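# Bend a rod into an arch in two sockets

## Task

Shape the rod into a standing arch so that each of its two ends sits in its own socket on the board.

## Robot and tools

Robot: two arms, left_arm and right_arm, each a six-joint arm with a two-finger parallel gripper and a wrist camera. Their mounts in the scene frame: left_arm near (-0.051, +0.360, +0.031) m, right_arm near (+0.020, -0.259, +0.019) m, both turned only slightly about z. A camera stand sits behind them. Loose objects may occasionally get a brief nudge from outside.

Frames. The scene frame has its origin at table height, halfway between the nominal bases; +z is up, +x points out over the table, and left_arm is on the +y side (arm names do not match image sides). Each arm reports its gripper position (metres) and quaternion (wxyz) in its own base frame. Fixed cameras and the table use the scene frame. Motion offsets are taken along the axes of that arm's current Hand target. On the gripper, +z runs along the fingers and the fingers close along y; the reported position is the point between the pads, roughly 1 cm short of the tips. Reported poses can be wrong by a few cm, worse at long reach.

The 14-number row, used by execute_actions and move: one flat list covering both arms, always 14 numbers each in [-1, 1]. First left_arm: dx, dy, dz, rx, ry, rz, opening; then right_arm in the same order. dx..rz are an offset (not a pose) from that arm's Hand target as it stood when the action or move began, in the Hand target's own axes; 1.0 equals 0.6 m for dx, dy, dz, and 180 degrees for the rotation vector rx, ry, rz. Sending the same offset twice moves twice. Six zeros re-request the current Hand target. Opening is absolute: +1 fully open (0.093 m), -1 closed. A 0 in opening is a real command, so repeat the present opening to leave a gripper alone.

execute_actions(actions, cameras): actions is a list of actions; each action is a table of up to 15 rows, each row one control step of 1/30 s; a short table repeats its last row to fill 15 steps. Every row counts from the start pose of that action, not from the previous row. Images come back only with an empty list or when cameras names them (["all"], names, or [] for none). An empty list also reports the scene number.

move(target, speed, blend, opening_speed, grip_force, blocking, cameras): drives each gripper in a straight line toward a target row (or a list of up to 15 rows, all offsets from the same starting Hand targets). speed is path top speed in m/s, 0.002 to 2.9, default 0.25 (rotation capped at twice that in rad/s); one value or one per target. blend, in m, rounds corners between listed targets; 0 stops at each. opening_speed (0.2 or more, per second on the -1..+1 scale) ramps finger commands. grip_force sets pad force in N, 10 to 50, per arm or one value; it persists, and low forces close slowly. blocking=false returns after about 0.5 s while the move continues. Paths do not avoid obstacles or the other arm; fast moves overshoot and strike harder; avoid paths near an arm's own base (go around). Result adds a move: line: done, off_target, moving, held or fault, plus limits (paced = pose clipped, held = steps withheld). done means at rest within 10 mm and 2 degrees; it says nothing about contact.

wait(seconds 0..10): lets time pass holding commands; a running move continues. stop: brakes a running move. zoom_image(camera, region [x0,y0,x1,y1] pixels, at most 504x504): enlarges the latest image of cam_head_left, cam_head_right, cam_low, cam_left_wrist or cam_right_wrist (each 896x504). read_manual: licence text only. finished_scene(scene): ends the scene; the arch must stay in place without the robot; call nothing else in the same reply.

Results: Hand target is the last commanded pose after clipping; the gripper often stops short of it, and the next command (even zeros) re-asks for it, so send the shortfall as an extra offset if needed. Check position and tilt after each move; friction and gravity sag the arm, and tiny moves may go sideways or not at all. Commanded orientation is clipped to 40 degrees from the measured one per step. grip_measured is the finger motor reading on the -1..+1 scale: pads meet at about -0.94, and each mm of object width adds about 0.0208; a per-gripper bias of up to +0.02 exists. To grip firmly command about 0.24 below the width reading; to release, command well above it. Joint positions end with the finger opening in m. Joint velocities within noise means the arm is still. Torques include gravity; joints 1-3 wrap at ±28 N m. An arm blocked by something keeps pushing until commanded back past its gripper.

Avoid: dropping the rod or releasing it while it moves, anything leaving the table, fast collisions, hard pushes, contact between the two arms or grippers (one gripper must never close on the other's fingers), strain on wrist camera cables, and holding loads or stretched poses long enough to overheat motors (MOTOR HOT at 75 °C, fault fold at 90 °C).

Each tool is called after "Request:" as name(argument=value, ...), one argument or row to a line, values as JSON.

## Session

Solved in practice. Next scene.

Request:
execute_actions(
  actions=[],
)

Scene clock: 0.00 s.
left_arm: end_effector_position=(+0.3289, -0.1055, +0.1877) grip_measured=+1.000 end_effector_quat_wxyz=(+0.582, +0.122, +0.778, -0.204) | right_arm: end_effector_position=(+0.2544, +0.0889, +0.2072) grip_measured=+1.000 end_effector_quat_wxyz=(+0.671, -0.023, +0.740, +0.038)
Joint positions: left_arm=[-0.152 1.011 0.406 0.348 0.329 -0.097 0.093] | right_arm=[0.705 0.507 0.23 0.157 0.614 0.095 0.093]
Joint velocities: within noise
Joint torques (N m): no reading
Heat: left arm: 29 °C; right arm: 29 °C.
Hand target: left_arm +0.3308, -0.1058, +0.1962; +0.591, +0.123, +0.771, -0.203 | right_arm +0.2550, +0.0894, +0.2163; +0.678, -0.017, +0.734, +0.044
Tool commands: left_gripper/opening=+1.0 right_gripper/opening=+1.0

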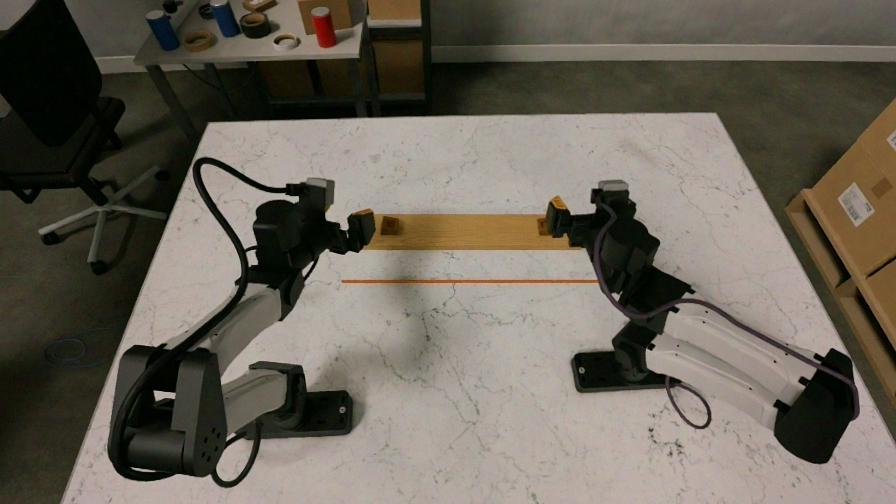

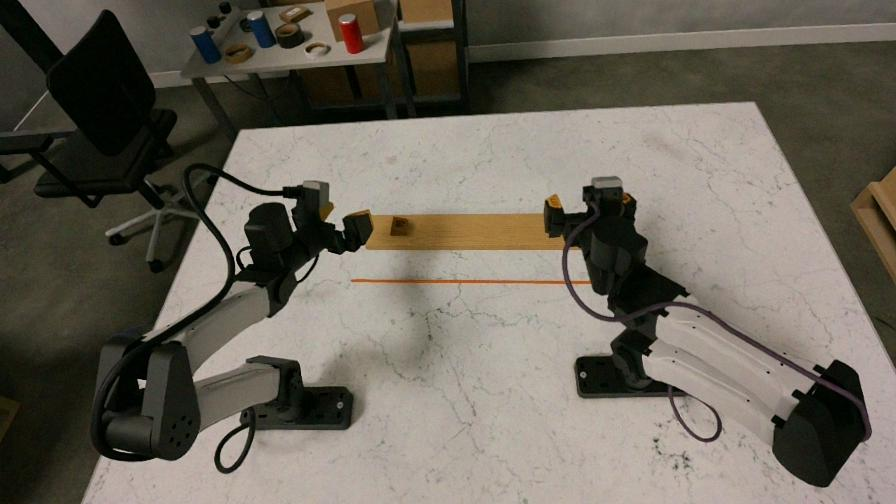

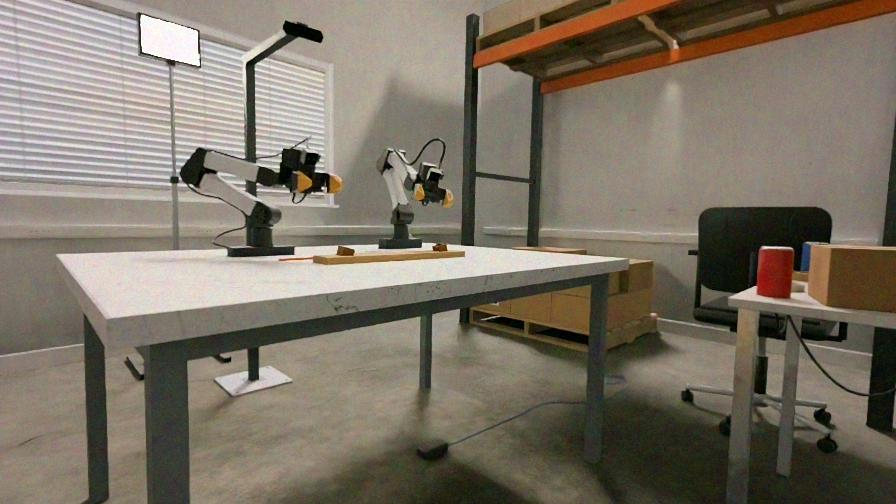

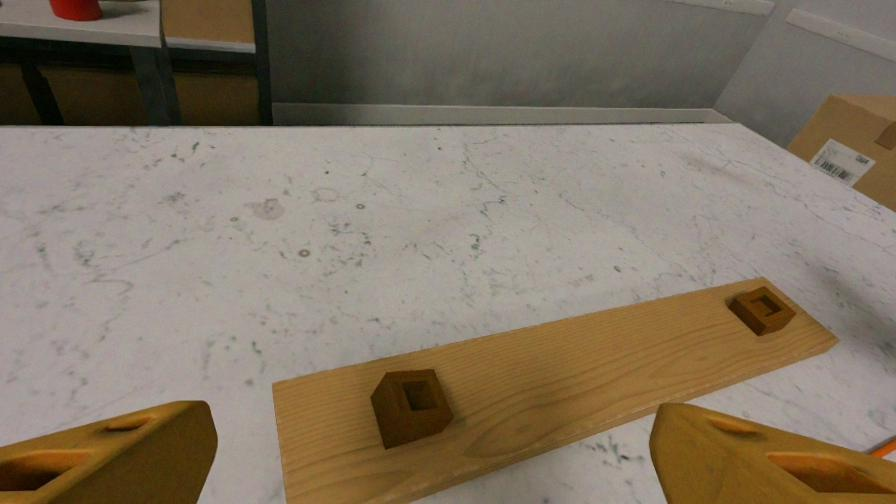

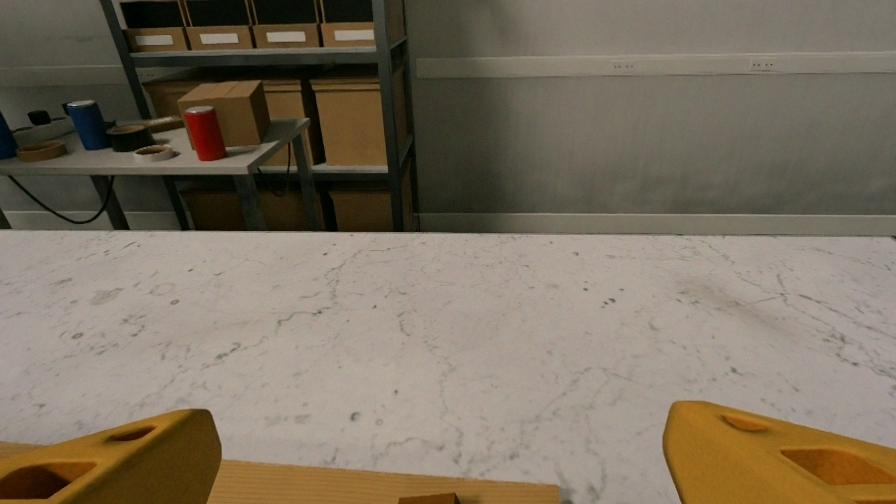

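Request:
move(
  target=[0.151,0.018,-0.015,0.191,0.443,0.369,1,0.162,-0.092,-0.076,-0.307,0.428,-0.402,1],
  speed=0.3,
  cameras=["cam_head_left","cam_left_wrist","cam_right_wrist"],
)

Scene clock: 12.90 s.
left_arm: end_effector_position=(+0.2997, -0.0953, +0.1071) grip_measured=+1.000 end_effector_quat_wxyz=(-0.044, +0.720, +0.691, +0.048) | right_arm: end_effector_position=(+0.2006, +0.0315, +0.1128) grip_measured=+1.000 end_effector_quat_wxyz=(+0.055, +0.682, -0.728, +0.044)
Joint positions: left_arm=[-0.374 1.771 1.435 -1.276 -0.124 1.235 0.093] | right_arm=[0.263 1.357 1.045 -1.315 0.129 -1.239 0.093]
Joint torques (N m): left_arm=[-0.31 -4.86 6.98 0.04 -0.1 0.05] | right_arm=[0.72 -2.77 10.32 0.13 -0.05 -0.17]
Heat: left arm: 30 °C; right arm: 32 °C.
Hand target: left_arm +0.3032, -0.0967, +0.1093; -0.047, +0.726, +0.684, +0.051 | right_arm +0.2066, +0.0338, +0.1206; +0.050, +0.688, -0.722, +0.049
Off the commanded pose: left_arm 0.004 m, 1 deg | right_arm 0.010 m, 1 deg.
move: done
Images, in order (width x height): cam_head_left 896x504, cam_left_wrist 896x504, cam_right_wrist 896x504.

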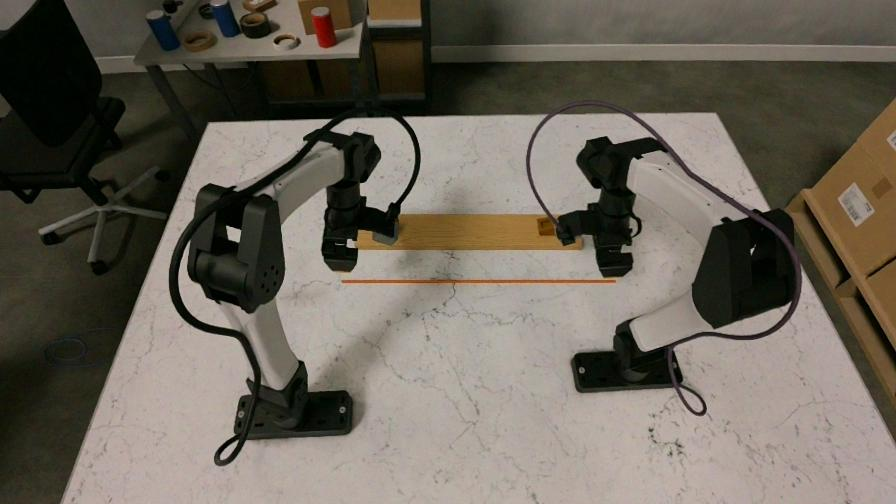

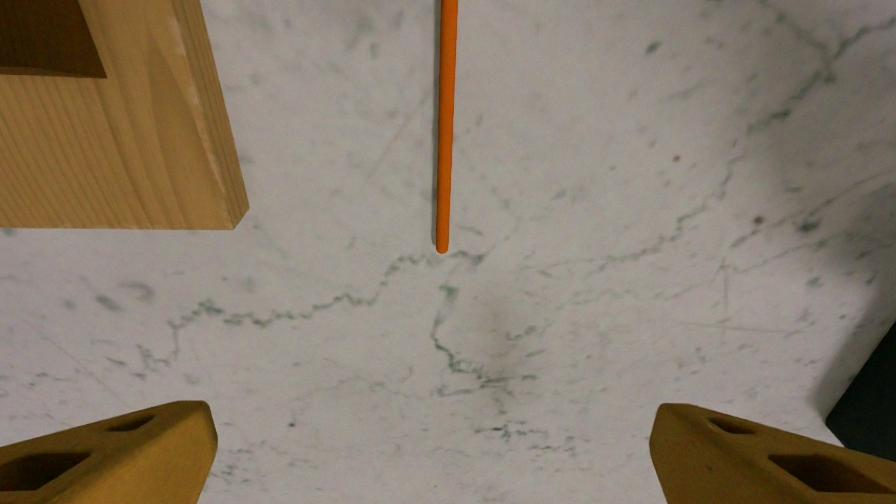

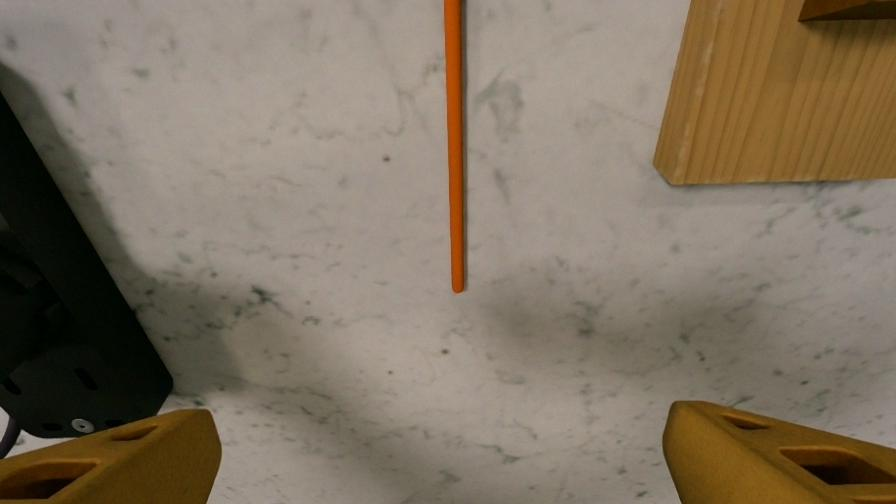

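Request:
move(
  target=[
    [-0.036,-0.008,0.177,0,0,0,1,-0.006,-0.003,0.19,0,0,0,1],
    [-0.045,-0.009,0.221,0,0,0,1,-0.007,-0.003,0.231,0,0,0,1],
    [-0.045,-0.009,0.221,0,0,0,-1,-0.007,-0.003,0.231,0,0,0,-1],
  ],
  speed=[0.15,0.04,0.04],
  blend=[0.008,0,0],
  opening_speed=1.5,
  cameras=["cam_left_wrist","cam_right_wrist"],
)

Scene clock: 22.20 s.
left_arm: end_effector_position=(+0.3046, -0.1037, -0.0138) grip_measured=-0.950 end_effector_quat_wxyz=(-0.036, +0.724, +0.686, +0.064) | right_arm: end_effector_position=(+0.2050, +0.0193, -0.0114) grip_measured=-0.960 end_effector_quat_wxyz=(+0.056, +0.689, -0.721, +0.048)
Joint positions: left_arm=[-0.404 1.923 1.121 -0.784 -0.146 1.22 0] | right_arm=[0.208 1.538 0.67 -0.748 0.14 -1.313 0]
Joint torques (N m): left_arm=[-0.17 -4.3 3.1 0.27 0.09 -0.09] | right_arm=[-0.61 -2.96 4.52 0.62 -0.12 -0.11]
Heat: left arm: 31 °C; right arm: 32 °C.
Hand target: left_arm +0.2974, -0.1048, -0.0259; -0.047, +0.726, +0.684, +0.051 | right_arm +0.2078, +0.0185, -0.0172; +0.050, +0.688, -0.722, +0.049
Off the commanded pose: left_arm 0.014 m, 2 deg | right_arm 0.007 m, 1 deg.
move: off_target (left_arm); target 3's new opening was sent with left_arm's hand 0.014 m and 0 deg from that target
Images, in order (width x height): cam_left_wrist 896x504, cam_right_wrist 896x504.

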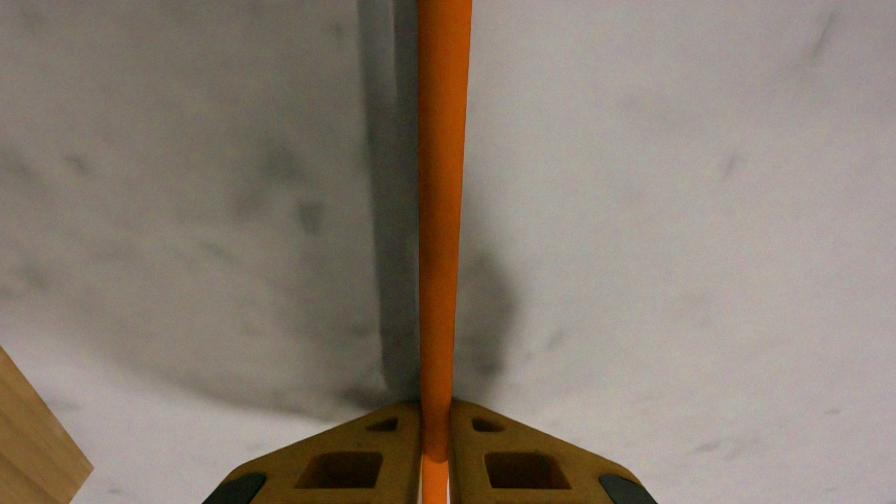

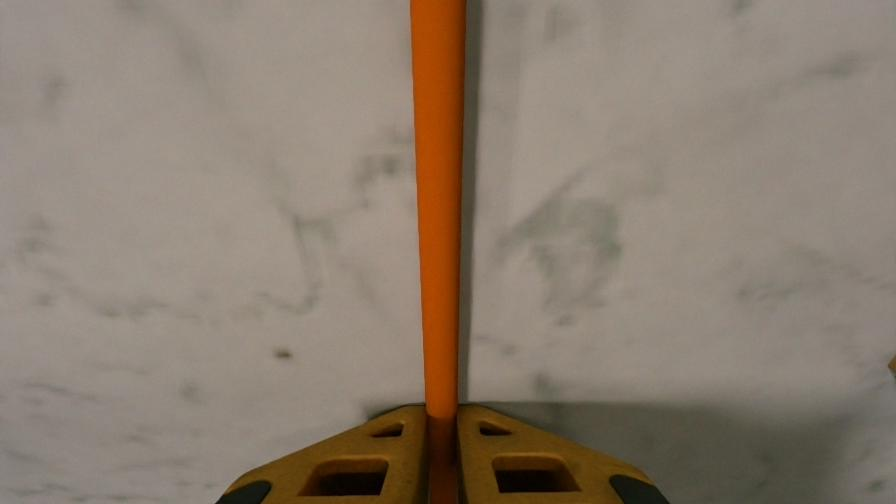

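Request:
move(
  target=[0.041,0.2,-0.347,0,-0.222,-0.004,-1,-0.031,-0.211,-0.368,-0.001,-0.222,-0.003,-1],
  speed=0.2,
  cameras=["all"],
)

Request:
zoom_image(
  camera="cam_low",
  region=[270, 150, 490, 280],
)

Scene clock: 34.03 s.
left_arm: end_effector_position=(+0.4159, -0.1025, +0.1797) grip_measured=-0.958 end_effector_quat_wxyz=(+0.177, +0.694, +0.680, -0.160) | right_arm: end_effector_position=(+0.3320, +0.0496, +0.1882) grip_measured=-0.974 end_effector_quat_wxyz=(-0.168, +0.668, -0.705, -0.166)
Joint positions: left_arm=[-0.06 2.163 2.205 -1.56 0.478 1.519 0] | right_arm=[-0.084 1.815 1.742 -1.525 -0.477 -1.607 0]
Joint torques (N m): left_arm=[-0.23 -7.15 6.69 0.21 1.19 0.06] | right_arm=[0.18 -5.86 9.99 0.09 -1.42 -0.18]
Heat: left arm: 32 °C; right arm: 32 °C.
Hand target: left_arm +0.4167, -0.1163, +0.1839; +0.190, +0.695, +0.664, -0.200 | right_arm +0.3363, +0.0617, +0.1989; -0.198, +0.667, -0.693, -0.191
Off the commanded pose: left_arm 0.014 m, 5 deg | right_arm 0.017 m, 5 deg.
joint sent to its limit (left arm) — joint 4 (wrist pitch), lower limit. The joint targets still meet the commanded pose.
move: off_target (left_arm, right_arm)

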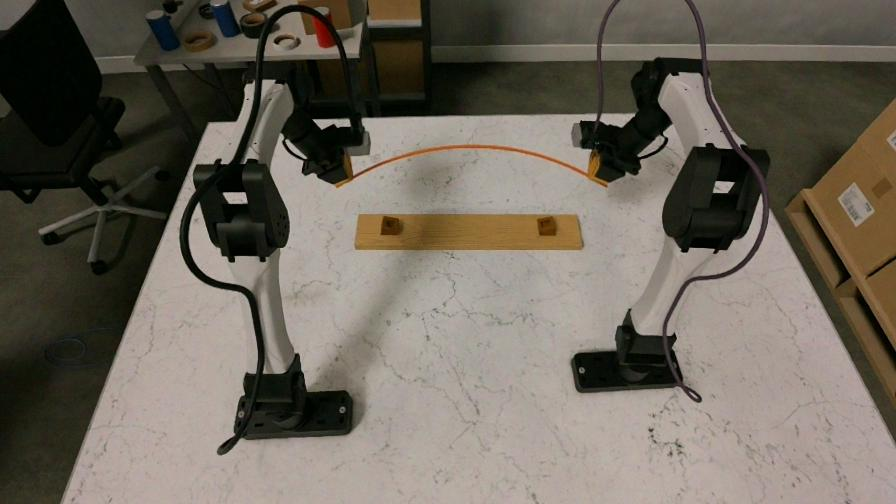

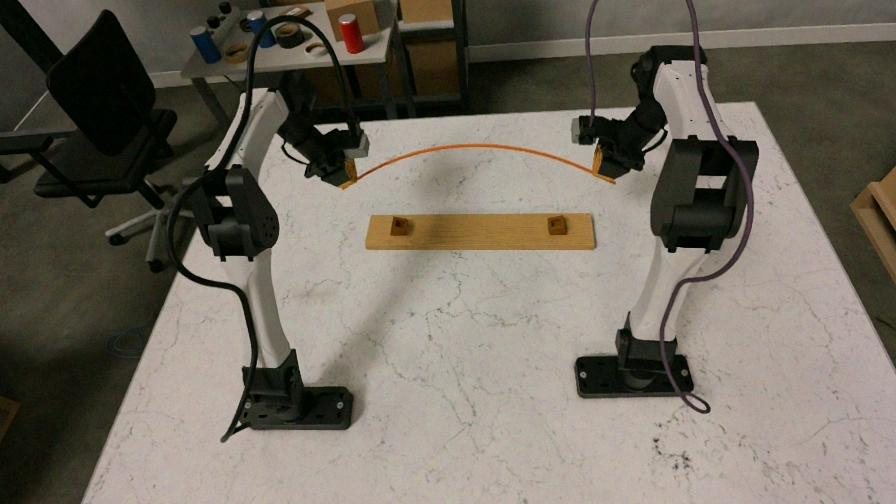

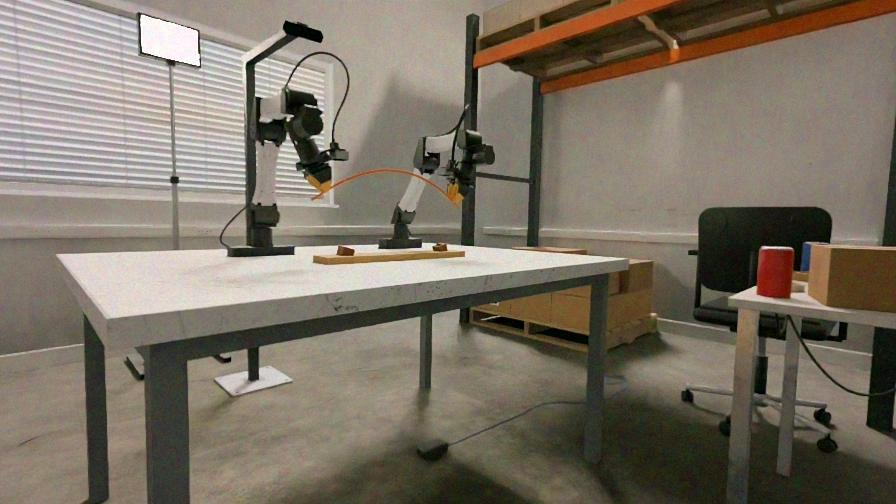

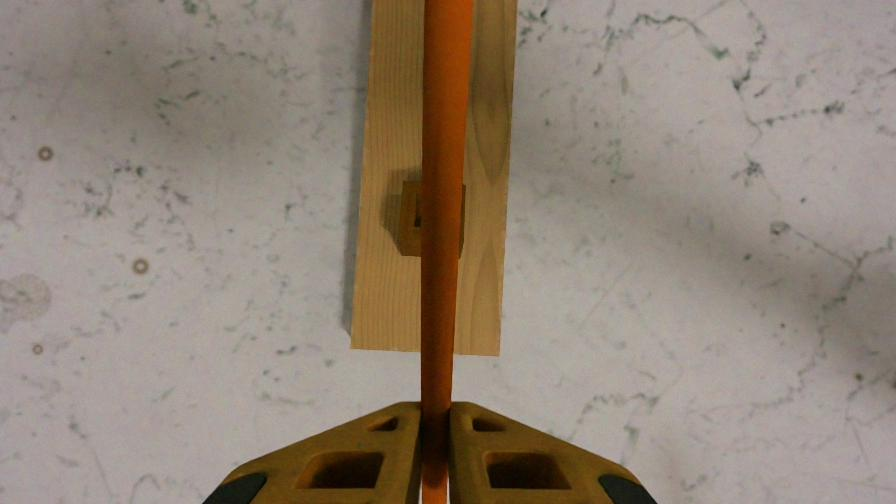

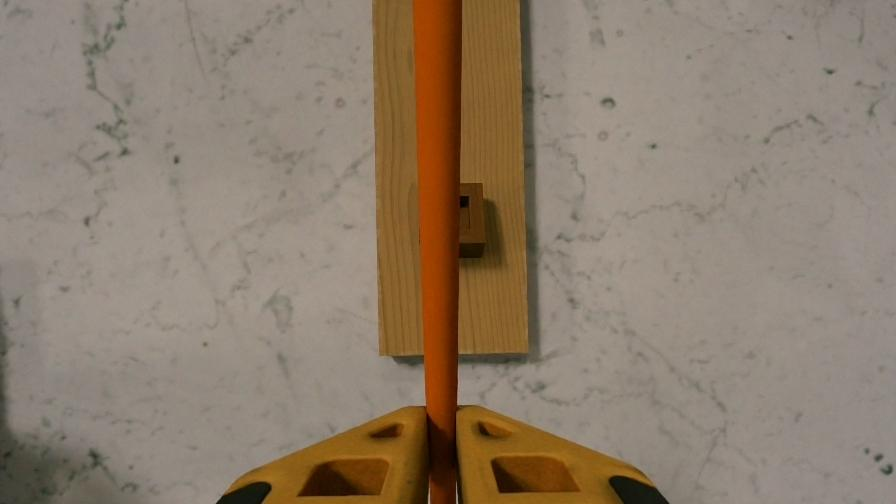

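Scaled by 2.291.

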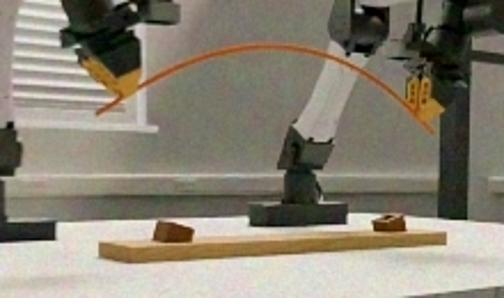

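Request:
move(
  target=[-0.059,-0.004,0.196,0,-0.222,0,-1,-0.046,0.005,0.215,0,-0.222,0,-1],
  speed=0.15,
  cameras=["cam_head_left","cam_head_right","cam_low","cam_left_wrist","cam_right_wrist"],
)

Request:
zoom_image(
  camera="cam_low",
  region=[300, 160, 480, 280],
)

Request:
zoom_image(
  camera="cam_head_left",
  region=[340, 130, 600, 270],
)

Request:
zoom_image(
  camera="cam_head_right",
  region=[340, 130, 600, 270],
)

Scene clock: 46.30 s.
left_arm: end_effector_position=(+0.4185, -0.1847, +0.0929) grip_measured=-0.958 end_effector_quat_wxyz=(+0.391, +0.583, +0.591, -0.397) | right_arm: end_effector_position=(+0.3418, +0.1349, +0.0948) grip_measured=-0.974 end_effector_quat_wxyz=(-0.406, +0.562, -0.610, -0.383)
Joint positions: left_arm=[-0.069 2.199 1.562 -0.772 1.177 1.38 0] | right_arm=[-0.062 1.93 1.157 -0.778 -1.184 -1.538 0]
Joint torques (N m): left_arm=[-4.15 -8.64 4.48 0.67 1.4 -0.07] | right_arm=[3.29 -7.47 5.11 0.52 -1.66 -0.01]
Heat: left arm: 34 °C; right arm: 33 °C.
Hand target: left_arm +0.4098, -0.2085, +0.1029; +0.405, +0.585, +0.559, -0.425 | right_arm +0.3369, +0.1534, +0.1041; -0.423, +0.562, -0.583, -0.407
Off the commanded pose: left_arm 0.027 m, 5 deg | right_arm 0.021 m, 5 deg.
move: off_target (left_arm, right_arm)

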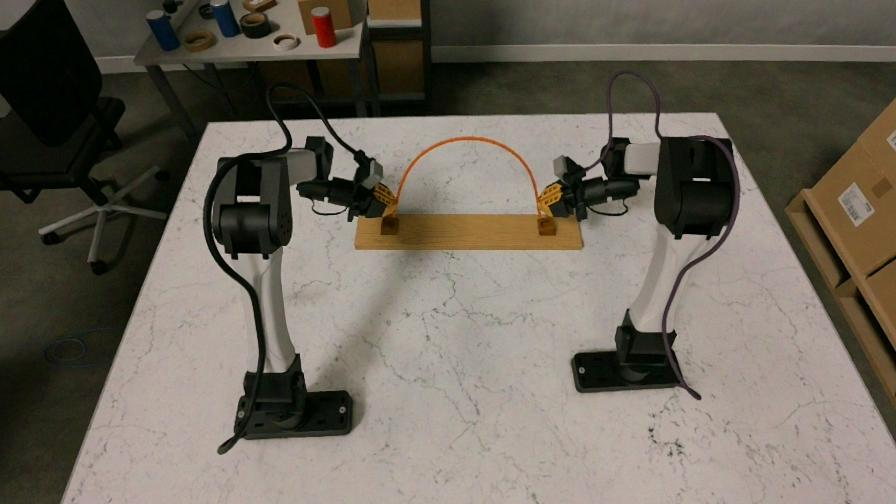

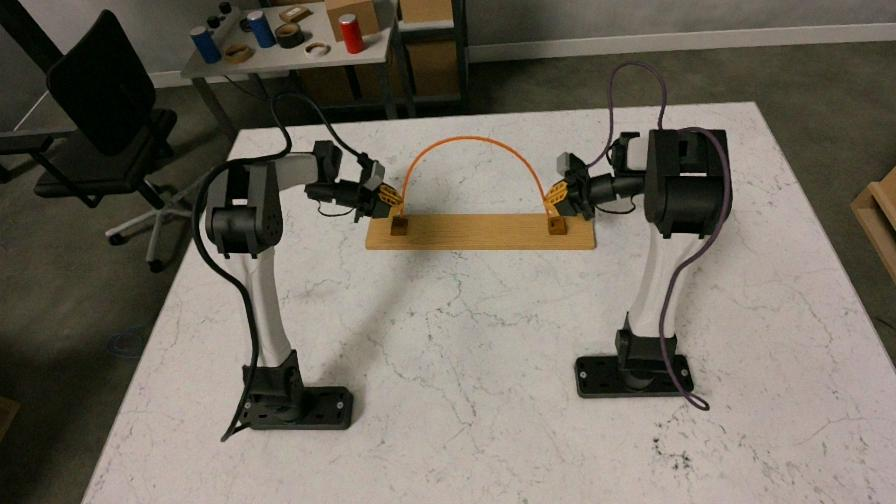

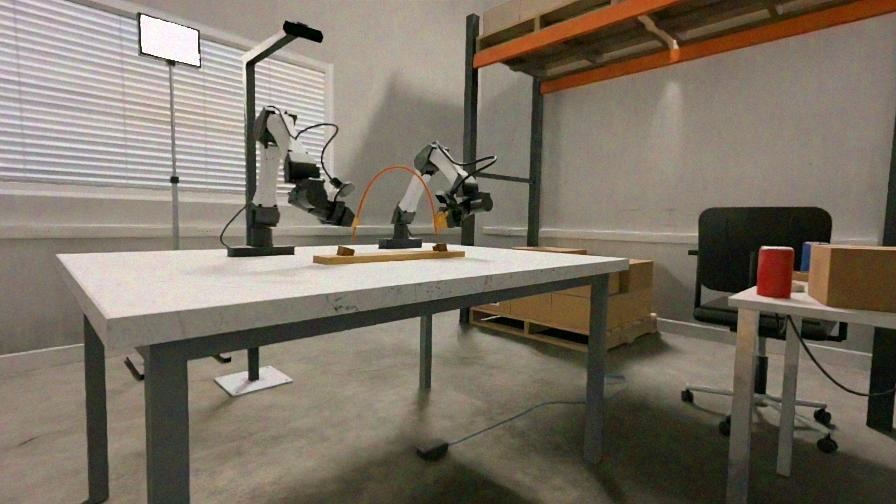

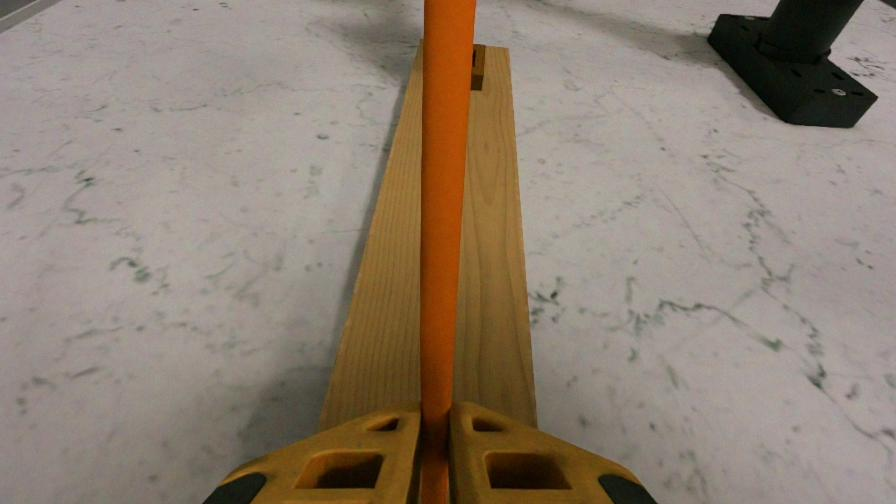

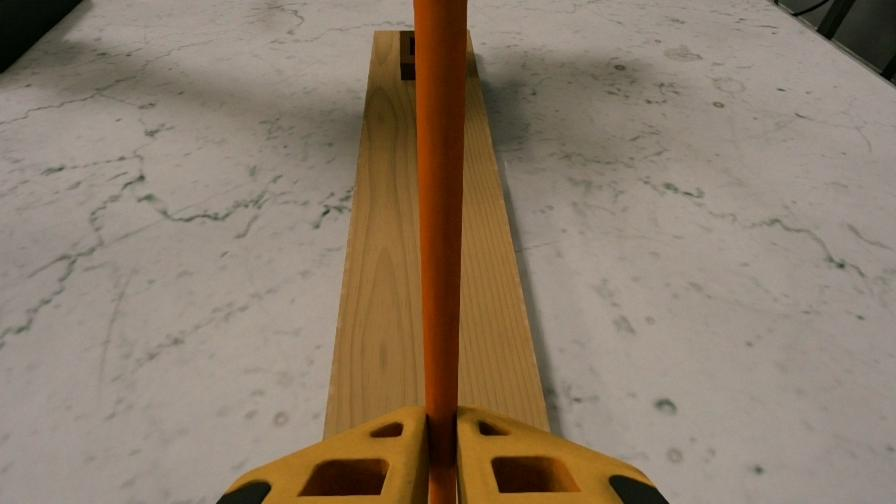

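Scaled by 2.800.

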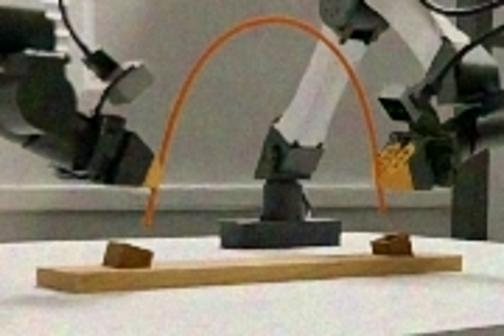

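Scaled by 1.938.

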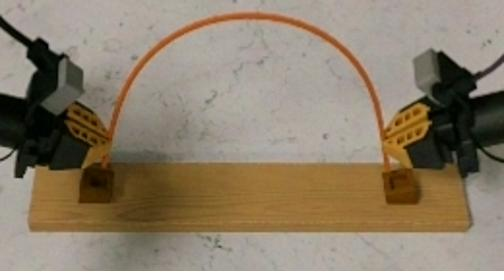

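Scaled by 1.938.

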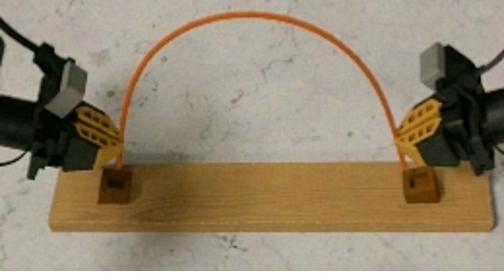

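Request:
move(
  target=[0.0165,-0.009,-0.007,0,0,0,-1,0.017,0.008,-0.0105,0,0,0,-1],
  speed=0.06,
  cameras=["cam_head_left","cam_head_right","cam_low"],
)

Request:
zoom_image(
  camera="cam_low",
  region=[325, 220, 365, 260],
)

Request:
zoom_image(
  camera="cam_low",
  region=[420, 220, 460, 260],
)

Request:
zoom_image(
  camera="cam_head_left",
  region=[370, 200, 410, 240],
)

Request:
zoom_image(
  camera="cam_head_right",
  region=[535, 200, 575, 240],
)

Scene clock: 54.67 s.
left_arm: end_effector_position=(+0.4105, -0.1843, +0.0843) grip_measured=-0.958 end_effector_quat_wxyz=(+0.384, +0.581, +0.593, -0.404) | right_arm: end_effector_position=(+0.3372, +0.1337, +0.0905) grip_measured=-0.974 end_effector_quat_wxyz=(-0.409, +0.570, -0.604, -0.379)
Joint positions: left_arm=[-0.069 2.199 1.526 -0.766 1.18 1.393 0] | right_arm=[-0.067 1.93 1.137 -0.778 -1.184 -1.58 0]
Joint torques (N m): left_arm=[-2.65 -8.66 4.29 0.61 1.4 0.14] | right_arm=[1.51 -6.46 5.16 0.28 -1.65 -0.23]
Heat: left arm: 37 °C; right arm: 33 °C.
Hand target: left_arm +0.4048, -0.2012, +0.0949; +0.405, +0.585, +0.559, -0.425 | right_arm +0.3317, +0.1444, +0.0963; -0.423, +0.562, -0.583, -0.407
Off the commanded pose: left_arm 0.021 m, 5 deg | right_arm 0.013 m, 4 deg.
move: off_target (left_arm, right_arm)
Images, in order (width x height): cam_head_left 896x504, cam_head_right 896x504, cam_low 896x504.

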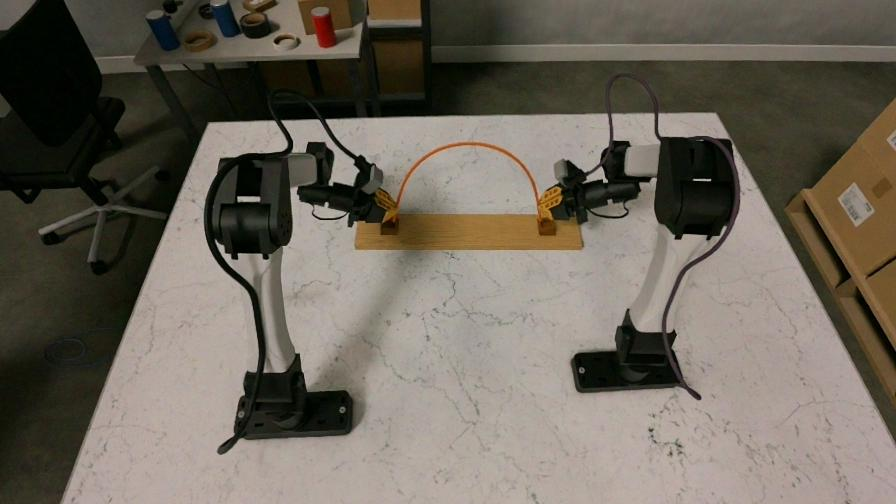

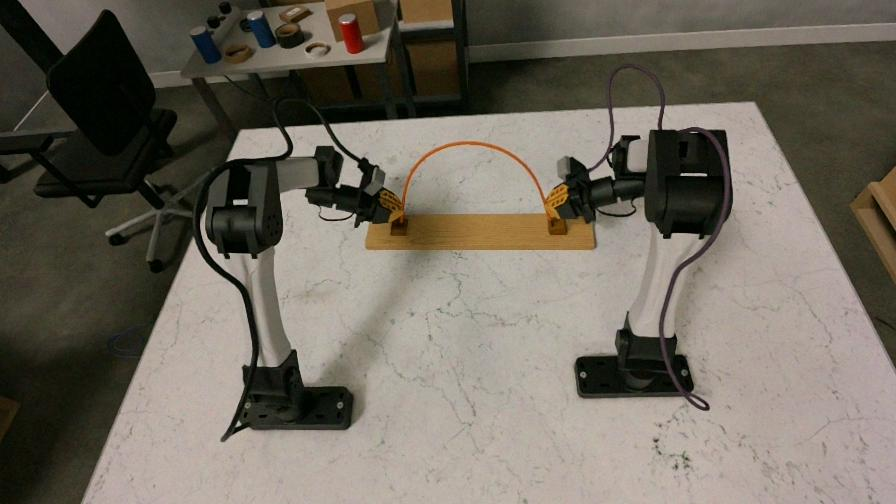

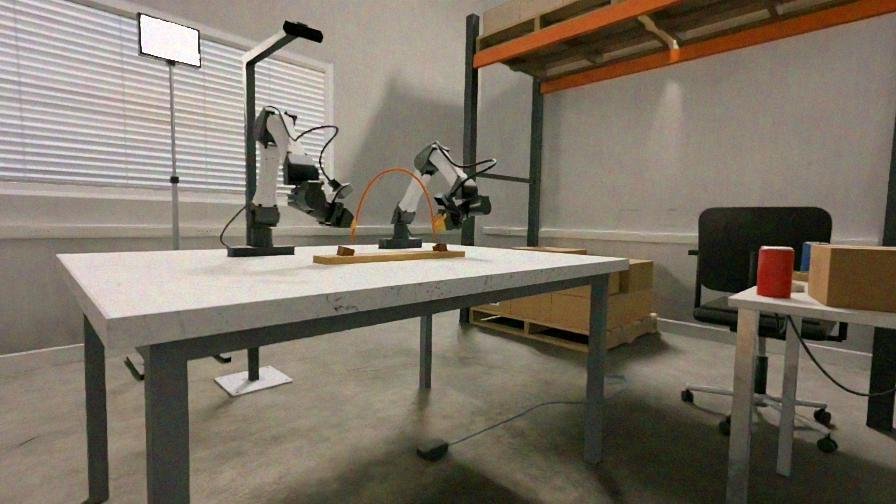

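Scaled by 12.600.

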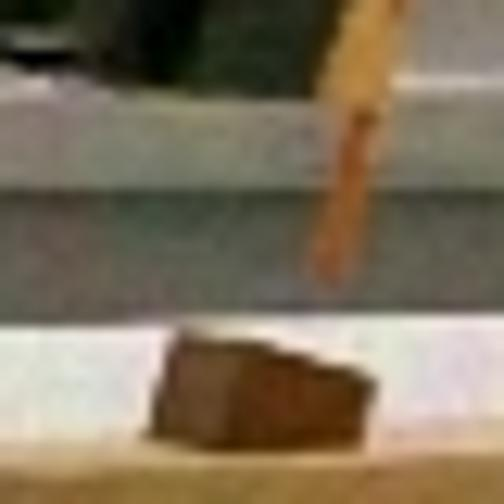

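Scaled by 12.600.

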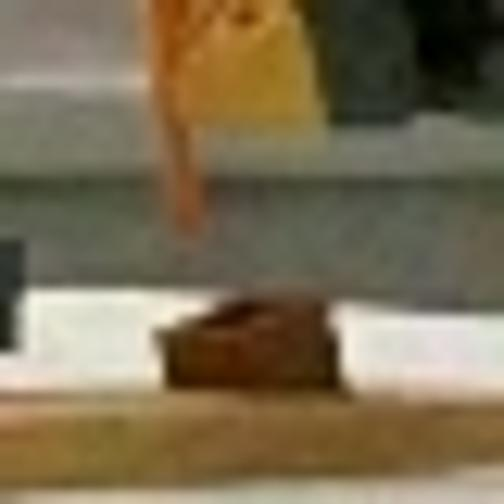

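Scaled by 12.600.

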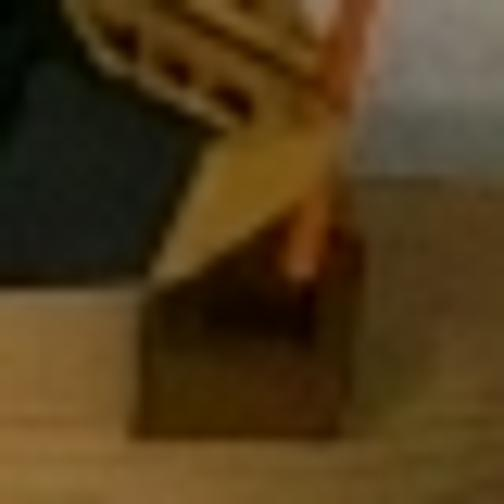

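Scaled by 12.600.

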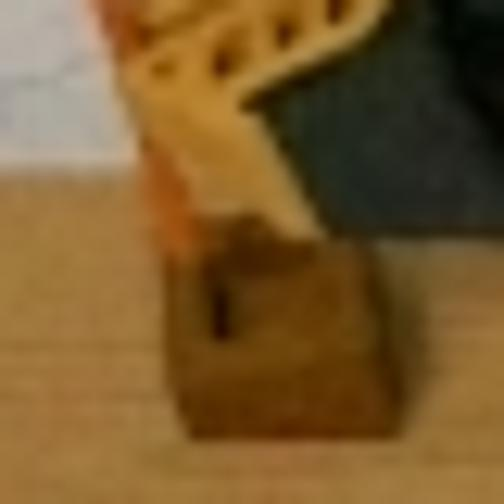

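Request:
move(
  target=[
    [0.0155,-0.0015,-0.032,0,0,0,-1,0.0143,-0.001,-0.028,0,0,0,-1],
    [0.06,-0.0015,-0.0225,0,0,0,-1,0.0587,-0.001,-0.0185,0,0,0,-1],
  ],
  speed=0.05,
  blend=[0.003,0],
  cameras=["cam_head_left","cam_head_right","cam_low"],
)

Request:
zoom_image(
  camera="cam_low",
  region=[325, 220, 365, 260],
)

Request:
zoom_image(
  camera="cam_low",
  region=[420, 220, 460, 260],
)

Request:
zoom_image(
  camera="cam_head_left",
  region=[370, 200, 410, 240],
)

Request:
zoom_image(
  camera="cam_head_right",
  region=[535, 200, 575, 240],
)

Scene clock: 61.93 s.
left_arm: end_effector_position=(+0.4053, -0.1689, +0.0636) grip_measured=-0.958 end_effector_quat_wxyz=(+0.392, +0.589, +0.578, -0.407) | right_arm: end_effector_position=(+0.3290, +0.1217, +0.0724) grip_measured=-0.974 end_effector_quat_wxyz=(-0.426, +0.557, -0.586, -0.406)
Joint positions: left_arm=[-0.029 2.258 1.526 -0.836 1.201 1.558 0] | right_arm=[-0.119 2.036 1.144 -0.892 -1.251 -1.792 0]
Joint torques (N m): left_arm=[-1.1 -6.84 5.37 0.24 1.24 0.15] | right_arm=[0.54 -5.3 6.87 0.05 -0.79 -0.19]
Heat: left arm: 39 °C; right arm: 33 °C.
Hand target: left_arm +0.4050, -0.1771, +0.0648; +0.405, +0.585, +0.559, -0.425 | right_arm +0.3314, +0.1229, +0.0663; -0.423, +0.562, -0.583, -0.407
Off the commanded pose: left_arm 0.008 m, 3 deg | right_arm 0.007 m, 1 deg.
move: off_target (left_arm)
Images, in order (width x height): cam_head_left 896x504, cam_head_right 896x504, cam_low 896x504.

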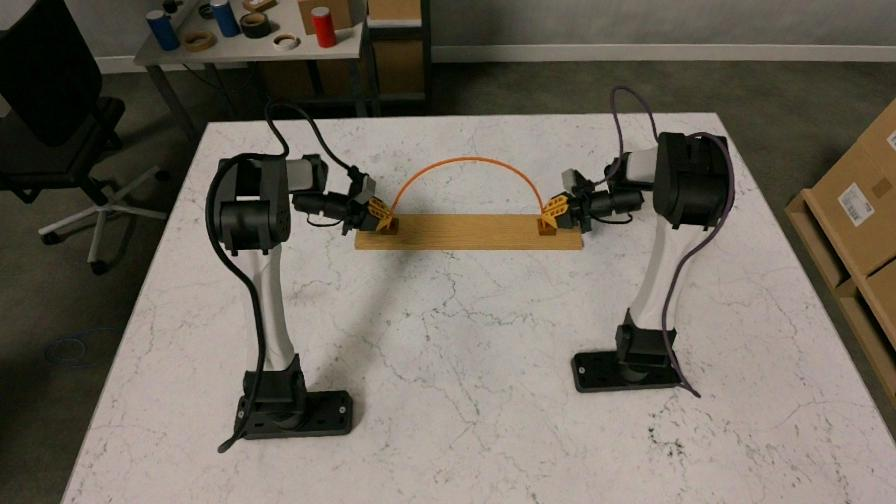

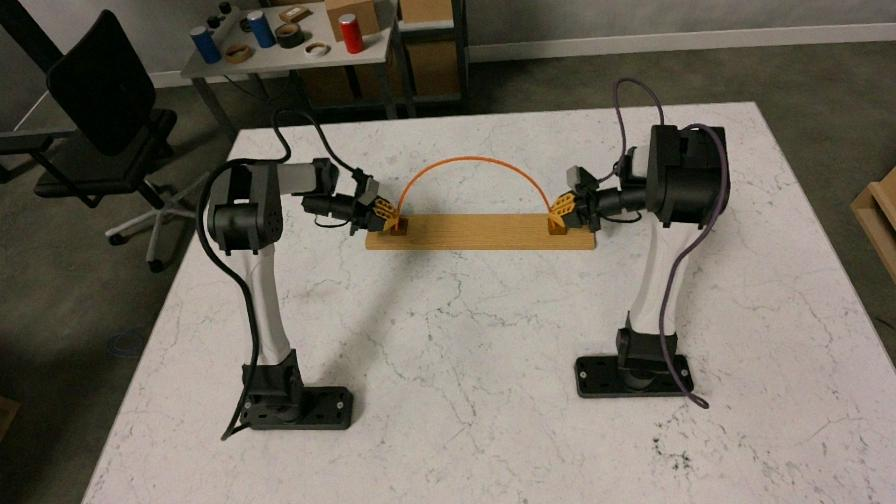

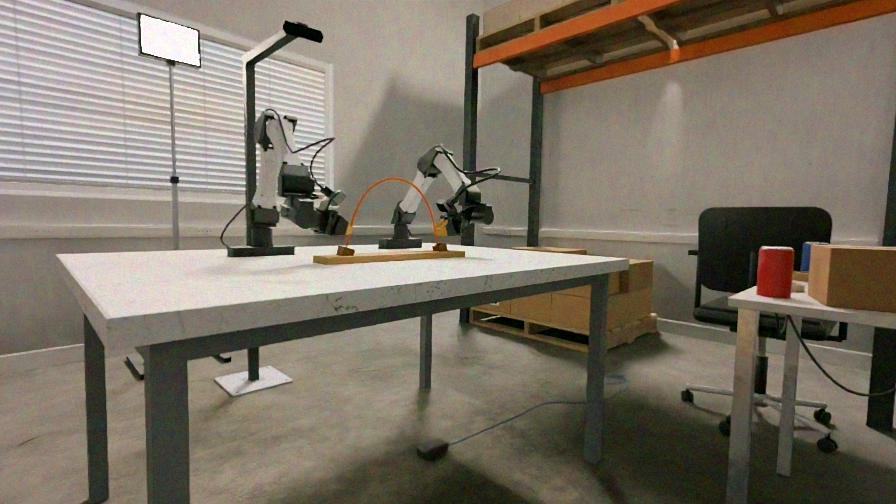

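Scaled by 12.600.

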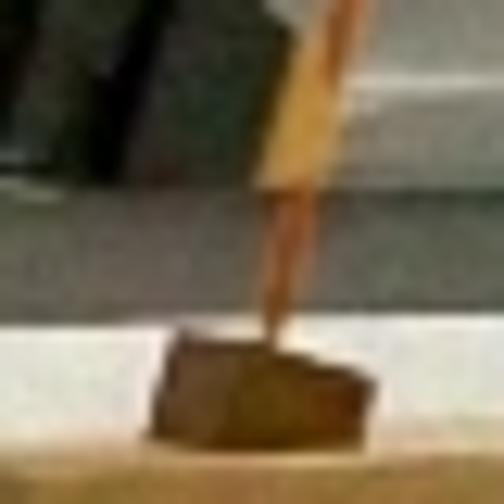

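Scaled by 12.600.

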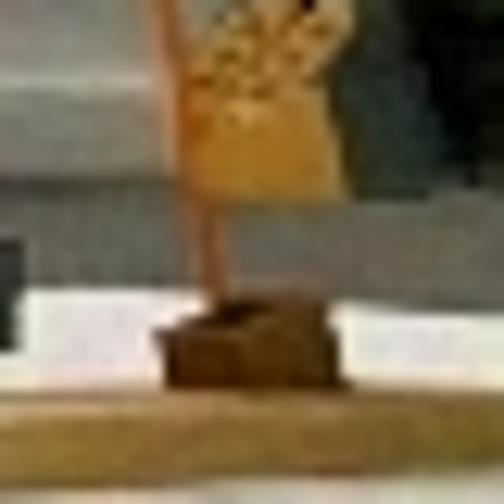

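Scaled by 12.600.

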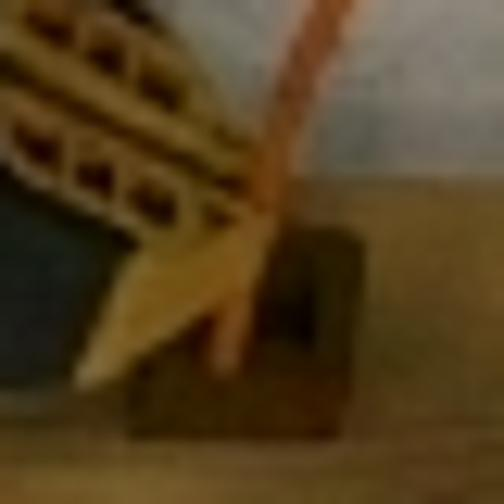

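Scaled by 12.600.

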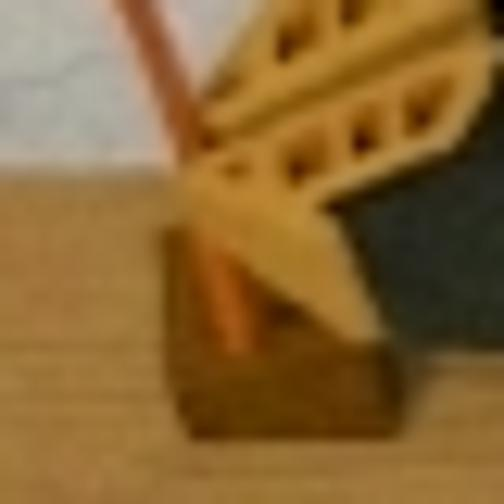

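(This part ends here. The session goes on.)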